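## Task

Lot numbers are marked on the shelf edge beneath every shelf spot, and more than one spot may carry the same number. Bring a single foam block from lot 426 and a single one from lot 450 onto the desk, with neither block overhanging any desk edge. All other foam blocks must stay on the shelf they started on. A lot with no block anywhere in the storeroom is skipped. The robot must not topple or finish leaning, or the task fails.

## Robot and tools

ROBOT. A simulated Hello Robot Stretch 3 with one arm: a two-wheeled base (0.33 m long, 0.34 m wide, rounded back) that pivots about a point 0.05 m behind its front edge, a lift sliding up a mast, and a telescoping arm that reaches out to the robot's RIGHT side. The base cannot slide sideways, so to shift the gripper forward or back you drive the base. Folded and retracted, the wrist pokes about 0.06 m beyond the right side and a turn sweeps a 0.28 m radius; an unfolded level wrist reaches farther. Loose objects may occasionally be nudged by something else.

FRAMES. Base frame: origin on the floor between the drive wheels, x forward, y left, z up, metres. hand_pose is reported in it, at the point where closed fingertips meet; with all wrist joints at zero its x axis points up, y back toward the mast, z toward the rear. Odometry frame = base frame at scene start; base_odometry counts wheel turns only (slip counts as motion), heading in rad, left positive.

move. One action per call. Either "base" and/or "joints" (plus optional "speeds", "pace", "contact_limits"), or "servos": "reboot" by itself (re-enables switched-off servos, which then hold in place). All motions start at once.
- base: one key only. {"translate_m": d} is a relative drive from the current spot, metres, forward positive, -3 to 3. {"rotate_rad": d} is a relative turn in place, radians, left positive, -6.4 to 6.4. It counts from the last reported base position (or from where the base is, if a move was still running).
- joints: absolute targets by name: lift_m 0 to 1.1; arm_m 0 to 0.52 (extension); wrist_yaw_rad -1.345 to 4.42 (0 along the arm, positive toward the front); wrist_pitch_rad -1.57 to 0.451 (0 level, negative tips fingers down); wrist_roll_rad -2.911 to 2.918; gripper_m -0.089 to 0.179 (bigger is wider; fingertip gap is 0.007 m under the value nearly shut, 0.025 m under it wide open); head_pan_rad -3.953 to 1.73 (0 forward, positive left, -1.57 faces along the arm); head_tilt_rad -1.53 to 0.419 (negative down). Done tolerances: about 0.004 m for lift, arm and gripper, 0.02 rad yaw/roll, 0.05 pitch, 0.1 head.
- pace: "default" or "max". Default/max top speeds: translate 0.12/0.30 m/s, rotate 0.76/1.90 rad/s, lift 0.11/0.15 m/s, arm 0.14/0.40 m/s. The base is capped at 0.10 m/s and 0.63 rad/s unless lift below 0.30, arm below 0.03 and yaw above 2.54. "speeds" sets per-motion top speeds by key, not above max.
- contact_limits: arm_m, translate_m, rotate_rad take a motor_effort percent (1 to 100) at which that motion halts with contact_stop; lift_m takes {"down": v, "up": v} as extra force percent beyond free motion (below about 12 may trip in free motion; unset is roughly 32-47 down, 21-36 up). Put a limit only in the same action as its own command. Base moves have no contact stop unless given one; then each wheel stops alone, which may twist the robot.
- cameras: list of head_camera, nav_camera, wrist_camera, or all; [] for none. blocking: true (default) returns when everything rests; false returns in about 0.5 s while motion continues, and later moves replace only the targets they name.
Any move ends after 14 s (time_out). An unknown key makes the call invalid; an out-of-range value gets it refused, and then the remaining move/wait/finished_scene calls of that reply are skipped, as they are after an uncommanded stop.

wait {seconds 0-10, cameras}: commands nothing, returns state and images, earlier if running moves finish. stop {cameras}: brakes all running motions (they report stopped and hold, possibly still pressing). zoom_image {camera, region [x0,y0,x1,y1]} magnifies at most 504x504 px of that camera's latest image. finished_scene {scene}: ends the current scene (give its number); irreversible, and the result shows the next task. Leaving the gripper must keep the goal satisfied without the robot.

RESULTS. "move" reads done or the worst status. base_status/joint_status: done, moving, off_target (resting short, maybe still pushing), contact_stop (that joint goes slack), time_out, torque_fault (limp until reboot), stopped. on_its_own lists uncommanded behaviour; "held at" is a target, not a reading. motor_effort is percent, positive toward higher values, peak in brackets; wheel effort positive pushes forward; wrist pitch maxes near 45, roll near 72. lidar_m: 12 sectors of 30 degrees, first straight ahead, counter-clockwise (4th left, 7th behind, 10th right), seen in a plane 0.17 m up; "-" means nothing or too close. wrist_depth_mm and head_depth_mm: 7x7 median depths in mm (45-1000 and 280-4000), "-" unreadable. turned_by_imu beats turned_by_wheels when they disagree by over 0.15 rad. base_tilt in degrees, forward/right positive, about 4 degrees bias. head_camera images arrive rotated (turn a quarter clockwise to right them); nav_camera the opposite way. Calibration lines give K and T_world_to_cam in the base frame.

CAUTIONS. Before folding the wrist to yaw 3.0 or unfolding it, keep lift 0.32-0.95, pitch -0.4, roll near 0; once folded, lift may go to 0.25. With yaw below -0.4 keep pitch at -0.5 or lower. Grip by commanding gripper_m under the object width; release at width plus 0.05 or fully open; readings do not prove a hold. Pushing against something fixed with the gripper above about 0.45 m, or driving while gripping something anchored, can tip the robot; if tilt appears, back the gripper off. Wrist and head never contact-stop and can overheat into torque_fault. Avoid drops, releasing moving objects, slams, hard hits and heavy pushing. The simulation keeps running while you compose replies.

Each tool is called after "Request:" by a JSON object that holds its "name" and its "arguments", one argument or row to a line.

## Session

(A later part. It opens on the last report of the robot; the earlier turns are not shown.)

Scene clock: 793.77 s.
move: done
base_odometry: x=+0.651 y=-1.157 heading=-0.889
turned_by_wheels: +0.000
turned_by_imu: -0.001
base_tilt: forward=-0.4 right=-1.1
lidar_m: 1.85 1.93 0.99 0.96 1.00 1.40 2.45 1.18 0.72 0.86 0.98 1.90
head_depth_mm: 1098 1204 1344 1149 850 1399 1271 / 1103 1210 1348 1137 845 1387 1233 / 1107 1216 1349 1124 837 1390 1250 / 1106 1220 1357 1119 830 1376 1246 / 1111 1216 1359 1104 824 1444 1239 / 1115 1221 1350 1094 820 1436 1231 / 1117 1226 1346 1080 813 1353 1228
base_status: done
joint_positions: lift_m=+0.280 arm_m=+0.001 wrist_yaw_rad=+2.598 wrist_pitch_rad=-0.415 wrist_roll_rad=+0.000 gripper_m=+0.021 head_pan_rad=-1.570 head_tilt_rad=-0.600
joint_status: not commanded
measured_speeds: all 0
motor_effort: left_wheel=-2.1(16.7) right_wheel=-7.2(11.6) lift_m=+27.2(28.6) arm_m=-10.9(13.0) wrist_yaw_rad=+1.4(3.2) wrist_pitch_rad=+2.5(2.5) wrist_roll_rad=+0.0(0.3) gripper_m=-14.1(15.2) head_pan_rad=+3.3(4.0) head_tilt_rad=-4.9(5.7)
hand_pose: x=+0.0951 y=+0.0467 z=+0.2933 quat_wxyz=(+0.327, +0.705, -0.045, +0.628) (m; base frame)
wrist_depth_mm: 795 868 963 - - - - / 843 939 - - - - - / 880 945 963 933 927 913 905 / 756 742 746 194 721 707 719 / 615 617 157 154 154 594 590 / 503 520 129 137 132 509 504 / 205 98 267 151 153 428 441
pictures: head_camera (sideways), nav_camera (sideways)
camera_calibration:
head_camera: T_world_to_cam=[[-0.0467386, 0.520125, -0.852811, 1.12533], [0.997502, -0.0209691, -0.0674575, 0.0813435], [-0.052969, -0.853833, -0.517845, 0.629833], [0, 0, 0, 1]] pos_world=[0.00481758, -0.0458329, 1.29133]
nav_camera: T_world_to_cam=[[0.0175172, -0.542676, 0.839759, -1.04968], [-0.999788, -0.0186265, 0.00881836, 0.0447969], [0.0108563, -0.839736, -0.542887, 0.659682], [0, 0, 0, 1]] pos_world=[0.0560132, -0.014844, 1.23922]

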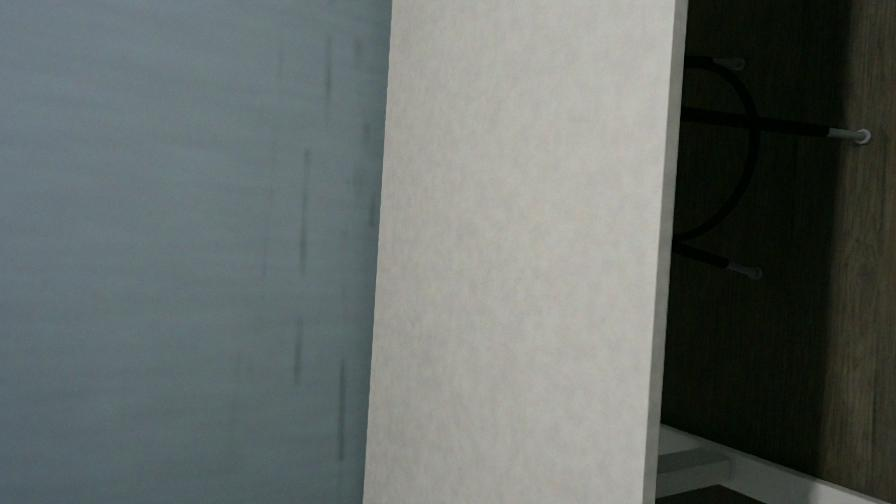

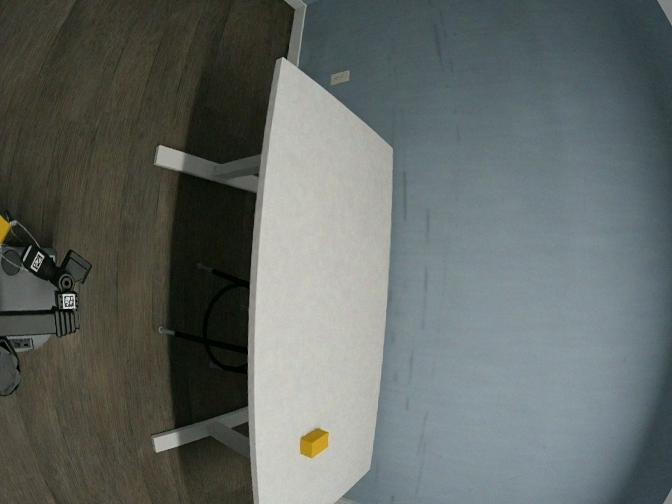

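Request:
{"name": "move", "arguments": {
  "joints": {"lift_m": 0.82},
  "pace": "max",
  "cameras": []
}}

Request:
{"name": "move", "arguments": {
  "joints": {"wrist_yaw_rad": 0.0, "wrist_pitch_rad": -0.3},
  "speeds": {"wrist_yaw_rad": 1.5},
  "cameras": []
}}

Request:
{"name": "move", "arguments": {
  "joints": {"arm_m": 0.34, "lift_m": 0.745},
  "speeds": {"arm_m": 0.2},
  "cameras": ["wrist_camera"]
}}

Request:
{"name": "move", "arguments": {
  "joints": {"lift_m": 0.713},
  "speeds": {"lift_m": 0.025},
  "cameras": ["wrist_camera"]
}}

Scene clock: 816.80 s.
move: done
base_odometry: x=+0.651 y=-1.157 heading=-0.889
turned_by_wheels: +0.000
turned_by_imu: +0.000
base_tilt: forward=-0.2 right=-1.3
lidar_m: 1.84 1.93 0.99 0.96 1.00 1.40 2.45 1.18 0.72 0.86 0.98 1.91
head_depth_mm: 1100 1213 1351 1148 850 1406 1299 / 1102 1213 1350 1137 845 1394 1292 / 1104 1218 1350 1126 839 1380 1281 / 1107 1218 1360 1116 829 1386 1279 / 1111 1220 1357 1104 825 1452 1240 / 1116 1222 1348 1093 820 1439 1234 / 1110 1224 1342 1082 814 1362 1226
base_status: not commanded
joint_positions: lift_m=+0.820 arm_m=+0.001 wrist_yaw_rad=+2.598 wrist_pitch_rad=-0.416 wrist_roll_rad=+0.000 gripper_m=+0.021 head_pan_rad=-1.570 head_tilt_rad=-0.600
joint_status: all done
measured_speeds: all 0
motor_effort: left_wheel=-2.3(2.5) right_wheel=-6.8(7.6) lift_m=+26.9(33.3) arm_m=-9.2(10.9) wrist_yaw_rad=+1.9(3.3) wrist_pitch_rad=+2.3(2.6) wrist_roll_rad=+0.0(0.3) gripper_m=-14.4(15.0) head_pan_rad=+3.2(3.8) head_tilt_rad=-3.9(4.9)
hand_pose: x=+0.0950 y=+0.0467 z=+0.8332 quat_wxyz=(+0.327, +0.705, -0.045, +0.627) (m; base frame)
wrist_depth_mm: 800 866 970 - - - - / 848 932 - - - - - / 879 - - - - - - / 941 - - 195 - - - / - - 156 154 155 - - / - - 129 137 132 - - / 205 107 982 151 152 - -
pictures: none
No camera images: "cameras" was empty.

Scene clock: 819.33 s.
move: done
base_odometry: x=+0.651 y=-1.157 heading=-0.889
turned_by_wheels: +0.000
turned_by_imu: +0.000
base_tilt: forward=-0.3 right=-1.2
lidar_m: 1.84 1.93 0.99 0.96 1.00 1.39 2.45 1.18 0.72 0.85 0.98 1.91
head_depth_mm: 1104 1212 1343 1150 849 1403 1295 / 1108 1216 1349 1134 843 1398 1289 / 1105 1212 1354 1124 838 730 1194 / 1107 1215 1358 1113 830 492 320 / 1107 1223 1355 1106 825 1407 1242 / 1111 1224 1356 1097 819 1438 1236 / 1115 1230 1342 1084 813 1359 1227
base_status: not commanded
joint_positions: lift_m=+0.820 arm_m=+0.001 wrist_yaw_rad=+0.003 wrist_pitch_rad=-0.324 wrist_roll_rad=+0.000 gripper_m=+0.021 head_pan_rad=-1.570 head_tilt_rad=-0.600
joint_status: all done
measured_speeds: all 0
motor_effort: left_wheel=-2.4(2.5) right_wheel=-6.7(7.8) lift_m=+23.5(26.8) arm_m=-8.8(10.0) wrist_yaw_rad=-4.1(5.7) wrist_pitch_rad=+4.0(6.6) wrist_roll_rad=-0.1(0.3) gripper_m=-14.5(15.1) head_pan_rad=+3.2(3.5) head_tilt_rad=-3.8(4.6)
hand_pose: x=-0.0208 y=-0.3808 z=+0.8542 quat_wxyz=(+0.698, +0.115, -0.697, -0.113) (m; base frame)
wrist_depth_mm: - - - - - 986 971 / - - - - - - - / 741 682 681 671 663 665 651 / 504 502 500 195 491 486 487 / 421 393 158 154 155 390 390 / - - 128 137 132 359 354 / - 107 - 151 150 - -
pictures: none
No camera images: "cameras" was empty.

Scene clock: 822.73 s.
move: done
base_odometry: x=+0.651 y=-1.157 heading=-0.889
turned_by_wheels: +0.000
turned_by_imu: +0.000
base_tilt: forward=-0.4 right=-1.2
lidar_m: 1.85 1.93 0.99 0.96 1.00 1.40 2.45 1.18 0.72 0.85 0.98 1.91
head_depth_mm: 1100 1207 1349 1146 848 1397 329 / 1106 1212 1348 1136 763 388 337 / 1102 1215 1347 1127 546 1392 1255 / 1107 1215 1357 1110 573 1371 1246 / 1108 1225 1358 1103 825 1442 1245 / 1110 1220 1352 1093 820 1436 1238 / 1117 1227 1338 1084 814 1359 1221
base_status: not commanded
joint_positions: lift_m=+0.745 arm_m=+0.340 wrist_yaw_rad=+0.003 wrist_pitch_rad=-0.323 wrist_roll_rad=+0.000 gripper_m=+0.021 head_pan_rad=-1.570 head_tilt_rad=-0.600
joint_status: all done
measured_speeds: all 0
motor_effort: left_wheel=-1.6(2.5) right_wheel=-6.5(7.6) lift_m=+28.3(32.4) arm_m=+12.6(15.3) wrist_yaw_rad=-3.7(4.3) wrist_pitch_rad=+3.9(4.0) wrist_roll_rad=-0.1(0.3) gripper_m=-14.5(15.0) head_pan_rad=+2.6(3.4) head_tilt_rad=-3.5(4.8)
hand_pose: x=-0.0208 y=-0.7203 z=+0.7795 quat_wxyz=(+0.698, +0.115, -0.697, -0.113) (m; base frame)
wrist_depth_mm: 737 718 711 701 701 676 663 / 775 727 728 729 714 705 691 / 468 469 463 461 456 452 446 / 346 345 341 194 338 334 333 / 274 272 161 154 154 268 266 / 226 233 129 137 132 221 221 / 193 181 186 151 179 184 189
pictures: wrist_camera
camera_calibration:
wrist_camera: T_world_to_cam=[[-0.998884, -0.0419178, -0.021744, -0.0274209], [-0.0022036, 0.50134, -0.865247, 1.06805], [0.0471705, -0.864234, -0.500873, -0.0649228], [0, 0, 0, 1]] pos_world=[-0.0219743, -0.592712, 0.891009]

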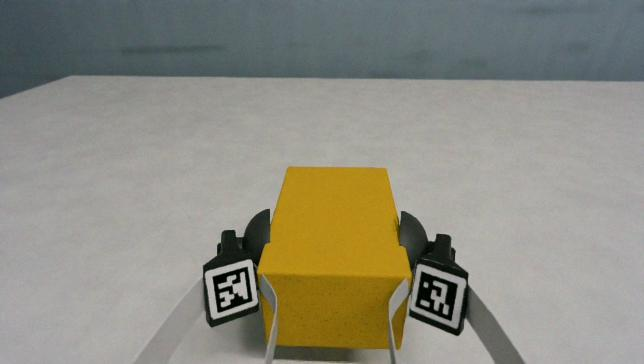

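Scene clock: 824.43 s.
move: done
base_odometry: x=+0.651 y=-1.157 heading=-0.889
turned_by_wheels: +0.000
turned_by_imu: +0.000
base_tilt: forward=-0.4 right=-1.2
lidar_m: 1.85 1.93 0.99 0.96 1.00 1.40 2.45 1.18 0.72 0.86 0.98 1.91
head_depth_mm: 1103 1214 1351 1149 849 1401 1266 / 1107 1214 1352 1139 815 425 360 / 1107 1218 1353 1128 559 1168 1252 / 1105 1217 1351 1114 590 1383 1247 / 1107 1219 1358 1108 826 1446 1244 / 1111 1222 1355 1094 820 1440 1233 / 1116 1228 1339 1084 814 1362 1224
base_status: not commanded
joint_positions: lift_m=+0.713 arm_m=+0.340 wrist_yaw_rad=+0.003 wrist_pitch_rad=-0.307 wrist_roll_rad=+0.000 gripper_m=+0.021 head_pan_rad=-1.570 head_tilt_rad=-0.600
joint_status: all done
measured_speeds: all 0
motor_effort: left_wheel=-1.9(2.5) right_wheel=-7.2(7.5) lift_m=+20.3(27.9) arm_m=+9.6(12.4) wrist_yaw_rad=-2.2(4.6) wrist_pitch_rad=+0.8(3.9) wrist_roll_rad=-0.3(0.3) gripper_m=-14.3(14.8) head_pan_rad=+3.1(3.2) head_tilt_rad=-3.1(4.4)
hand_pose: x=-0.0209 y=-0.7220 z=+0.7514 quat_wxyz=(+0.699, +0.109, -0.698, -0.107) (m; base frame)
wrist_depth_mm: 743 723 706 702 692 672 661 / 648 653 640 631 619 612 603 / 405 405 399 394 395 387 386 / 295 291 292 195 285 285 284 / 231 229 210 154 154 225 224 / 191 195 129 137 132 185 185 / 161 151 155 150 150 154 158
pictures: wrist_camera
camera_calibration:
wrist_camera: T_world_to_cam=[[-0.998892, -0.0420767, -0.0210987, -0.0287436], [-0.00206946, 0.487062, -0.873365, 1.04035], [0.0470247, -0.872353, -0.48661, -0.0970402], [0, 0, 0, 1]] pos_world=[-0.0219955, -0.592578, 0.860777]

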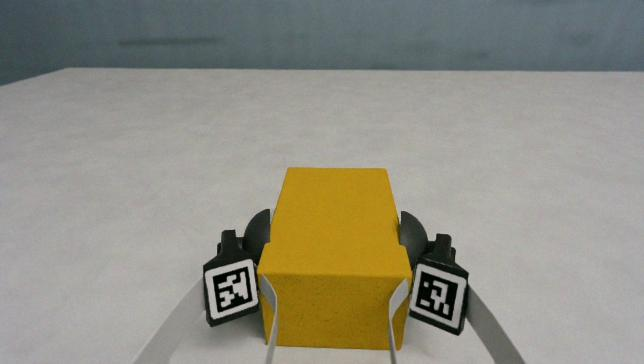

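Request:
{"name": "move", "arguments": {
  "joints": {"gripper_m": 0.1},
  "cameras": []
}}

Request:
{"name": "move", "arguments": {
  "joints": {"gripper_m": 0.179},
  "cameras": ["wrist_camera"]
}}

Request:
{"name": "move", "arguments": {
  "joints": {"arm_m": 0.0},
  "speeds": {"arm_m": 0.25},
  "cameras": ["wrist_camera", "nav_camera"]
}}

Scene clock: 836.37 s.
move: done
base_odometry: x=+0.651 y=-1.157 heading=-0.889
turned_by_wheels: +0.000
turned_by_imu: +0.000
base_tilt: forward=-0.3 right=-1.2
lidar_m: 1.85 1.92 0.99 0.96 1.00 1.40 2.44 1.18 0.72 0.86 0.98 1.91
head_depth_mm: 1102 1211 1346 1146 849 1400 1261 / 1105 1215 1348 1137 816 425 360 / 1104 1214 1352 1123 558 1164 1255 / 1110 1219 1353 1115 590 1380 1244 / 1108 1215 1361 1101 822 1447 1242 / 1113 1219 1351 1094 818 1436 1236 / 1116 1226 1341 1082 811 1357 1226
base_status: not commanded
joint_positions: lift_m=+0.713 arm_m=+0.340 wrist_yaw_rad=+0.003 wrist_pitch_rad=-0.313 wrist_roll_rad=+0.000 gripper_m=+0.100 head_pan_rad=-1.570 head_tilt_rad=-0.600
joint_status: all done
measured_speeds: all 0
motor_effort: left_wheel=-1.7(2.5) right_wheel=-6.9(7.4) lift_m=+29.8(29.8) arm_m=+2.9(5.2) wrist_yaw_rad=-2.3(3.9) wrist_pitch_rad=+1.9(2.0) wrist_roll_rad=+0.0(0.3) gripper_m=+0.3(80.2) head_pan_rad=+1.9(3.0) head_tilt_rad=-2.7(3.6)
hand_pose: x=-0.0209 y=-0.7214 z=+0.7500 quat_wxyz=(+0.699, +0.111, -0.698, -0.109) (m; base frame)
wrist_depth_mm: 738 723 705 693 685 670 668 / 631 624 609 598 603 587 577 / 393 392 387 385 383 378 375 / 289 286 285 190 280 278 275 / 226 225 155 150 156 221 220 / 186 180 136 138 137 127 182 / 163 123 153 148 150 124 156
pictures: none
No camera images: "cameras" was empty.

Scene clock: 837.70 s.
move: done
base_odometry: x=+0.651 y=-1.157 heading=-0.889
turned_by_wheels: +0.000
turned_by_imu: +0.000
base_tilt: forward=-0.3 right=-1.3
lidar_m: 1.85 1.93 0.99 0.96 1.00 1.39 2.45 1.18 0.72 0.86 0.98 1.91
head_depth_mm: 1101 1209 1340 1148 850 1400 1264 / 1102 1216 1351 1134 816 425 360 / 1103 1217 1352 1125 558 1165 1252 / 1105 1217 1351 1113 589 1376 1251 / 1109 1221 1354 1104 816 1447 1241 / 1113 1223 1352 1092 819 1445 1239 / 1113 1223 1343 1083 812 1363 1227
base_status: not commanded
joint_positions: lift_m=+0.713 arm_m=+0.340 wrist_yaw_rad=+0.003 wrist_pitch_rad=-0.313 wrist_roll_rad=+0.000 gripper_m=+0.179 head_pan_rad=-1.570 head_tilt_rad=-0.600
joint_status: all done
measured_speeds: all 0
motor_effort: left_wheel=-1.8(2.4) right_wheel=-6.4(7.7) lift_m=+29.4(30.1) arm_m=+0.9(3.7) wrist_yaw_rad=-1.4(4.0) wrist_pitch_rad=+1.8(2.0) wrist_roll_rad=+0.1(0.3) gripper_m=+0.9(85.0) head_pan_rad=+2.1(3.0) head_tilt_rad=-2.4(3.5)
hand_pose: x=-0.0209 y=-0.7214 z=+0.7500 quat_wxyz=(+0.699, +0.111, -0.698, -0.109) (m; base frame)
wrist_depth_mm: 739 717 718 710 695 670 669 / 634 626 607 605 597 587 577 / 394 394 387 383 378 380 375 / 288 286 284 190 281 279 276 / 226 225 224 150 213 221 221 / 116 141 179 138 171 182 121 / 118 154 158 149 152 156 110
pictures: wrist_camera
camera_calibration:
wrist_camera: T_world_to_cam=[[-0.998892, -0.0419474, -0.0213279, -0.0284856], [-0.00207964, 0.492133, -0.870518, 1.04038], [0.0470121, -0.869509, -0.491675, -0.0913474], [0, 0, 0, 1]] pos_world=[-0.021996, -0.592629, 0.860151]

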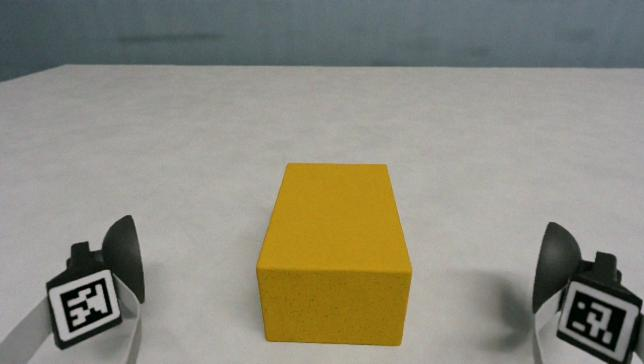

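Scene clock: 841.10 s.
move: done
base_odometry: x=+0.651 y=-1.157 heading=-0.889
turned_by_wheels: +0.000
turned_by_imu: +0.000
base_tilt: forward=-0.4 right=-1.1
lidar_m: 1.85 1.93 0.99 0.96 1.00 1.40 2.45 1.18 0.72 0.86 0.98 1.91
head_depth_mm: 1101 1211 1347 1149 850 1400 1268 / 1108 1212 1347 1140 845 1396 1232 / 1105 1217 1354 1126 837 1391 1226 / 1109 1213 1353 1114 831 1381 402 / 1111 1217 1359 1105 826 1444 1214 / 1111 1224 1354 1096 821 1435 1236 / 1109 1229 1341 1081 813 1366 1222
base_status: not commanded
joint_positions: lift_m=+0.713 arm_m=+0.001 wrist_yaw_rad=+0.003 wrist_pitch_rad=-0.313 wrist_roll_rad=+0.000 gripper_m=+0.179 head_pan_rad=-1.570 head_tilt_rad=-0.600
joint_status: all done
measured_speeds: all 0
motor_effort: left_wheel=-2.2(2.6) right_wheel=-6.7(7.4) lift_m=+25.8(29.9) arm_m=-12.4(13.8) wrist_yaw_rad=-3.3(4.1) wrist_pitch_rad=+2.0(2.1) wrist_roll_rad=-0.3(0.3) gripper_m=+0.7(1.2) head_pan_rad=+2.6(2.8) head_tilt_rad=-3.0(3.8)
hand_pose: x=-0.0209 y=-0.3819 z=+0.7498 quat_wxyz=(+0.699, +0.111, -0.698, -0.110) (m; base frame)
wrist_depth_mm: - - - - 994 975 975 / 642 632 626 496 600 593 588 / 399 394 389 388 384 382 378 / - 339 329 318 316 310 301 / - 866 - - - 572 - / 119 140 - - - 621 121 / 119 993 997 996 982 922 111
pictures: nav_camera (sideways), wrist_camera
camera_calibration:
nav_camera: T_world_to_cam=[[0.0175171, -0.542676, 0.83976, -1.04968], [-0.999788, -0.0186264, 0.00881836, 0.0447969], [0.0108562, -0.839736, -0.542887, 0.659682], [0, 0, 0, 1]] pos_world=[0.0560132, -0.014844, 1.23922]
wrist_camera: T_world_to_cam=[[-0.998892, -0.0419311, -0.0213568, -0.0142207], [-0.00208098, 0.492772, -0.870156, 0.873128], [0.0470106, -0.869148, -0.492313, 0.204381], [0, 0, 0, 1]] pos_world=[-0.021996, -0.253211, 0.860073]

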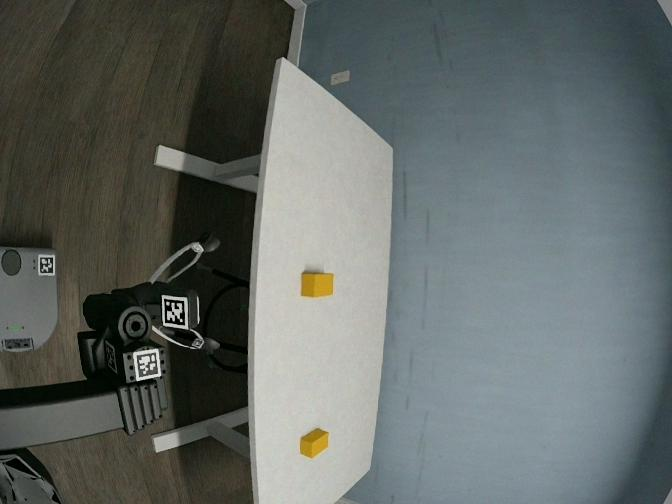

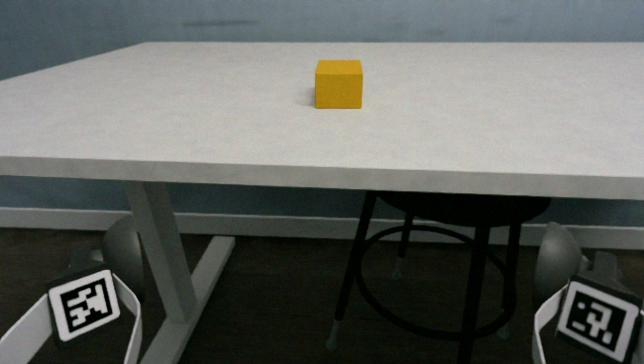

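Both blocks are on the desk and fully released.

Request:
{"name": "finished_scene", "arguments": {
  "scene": 3
}}

The scene is finished: the task was done.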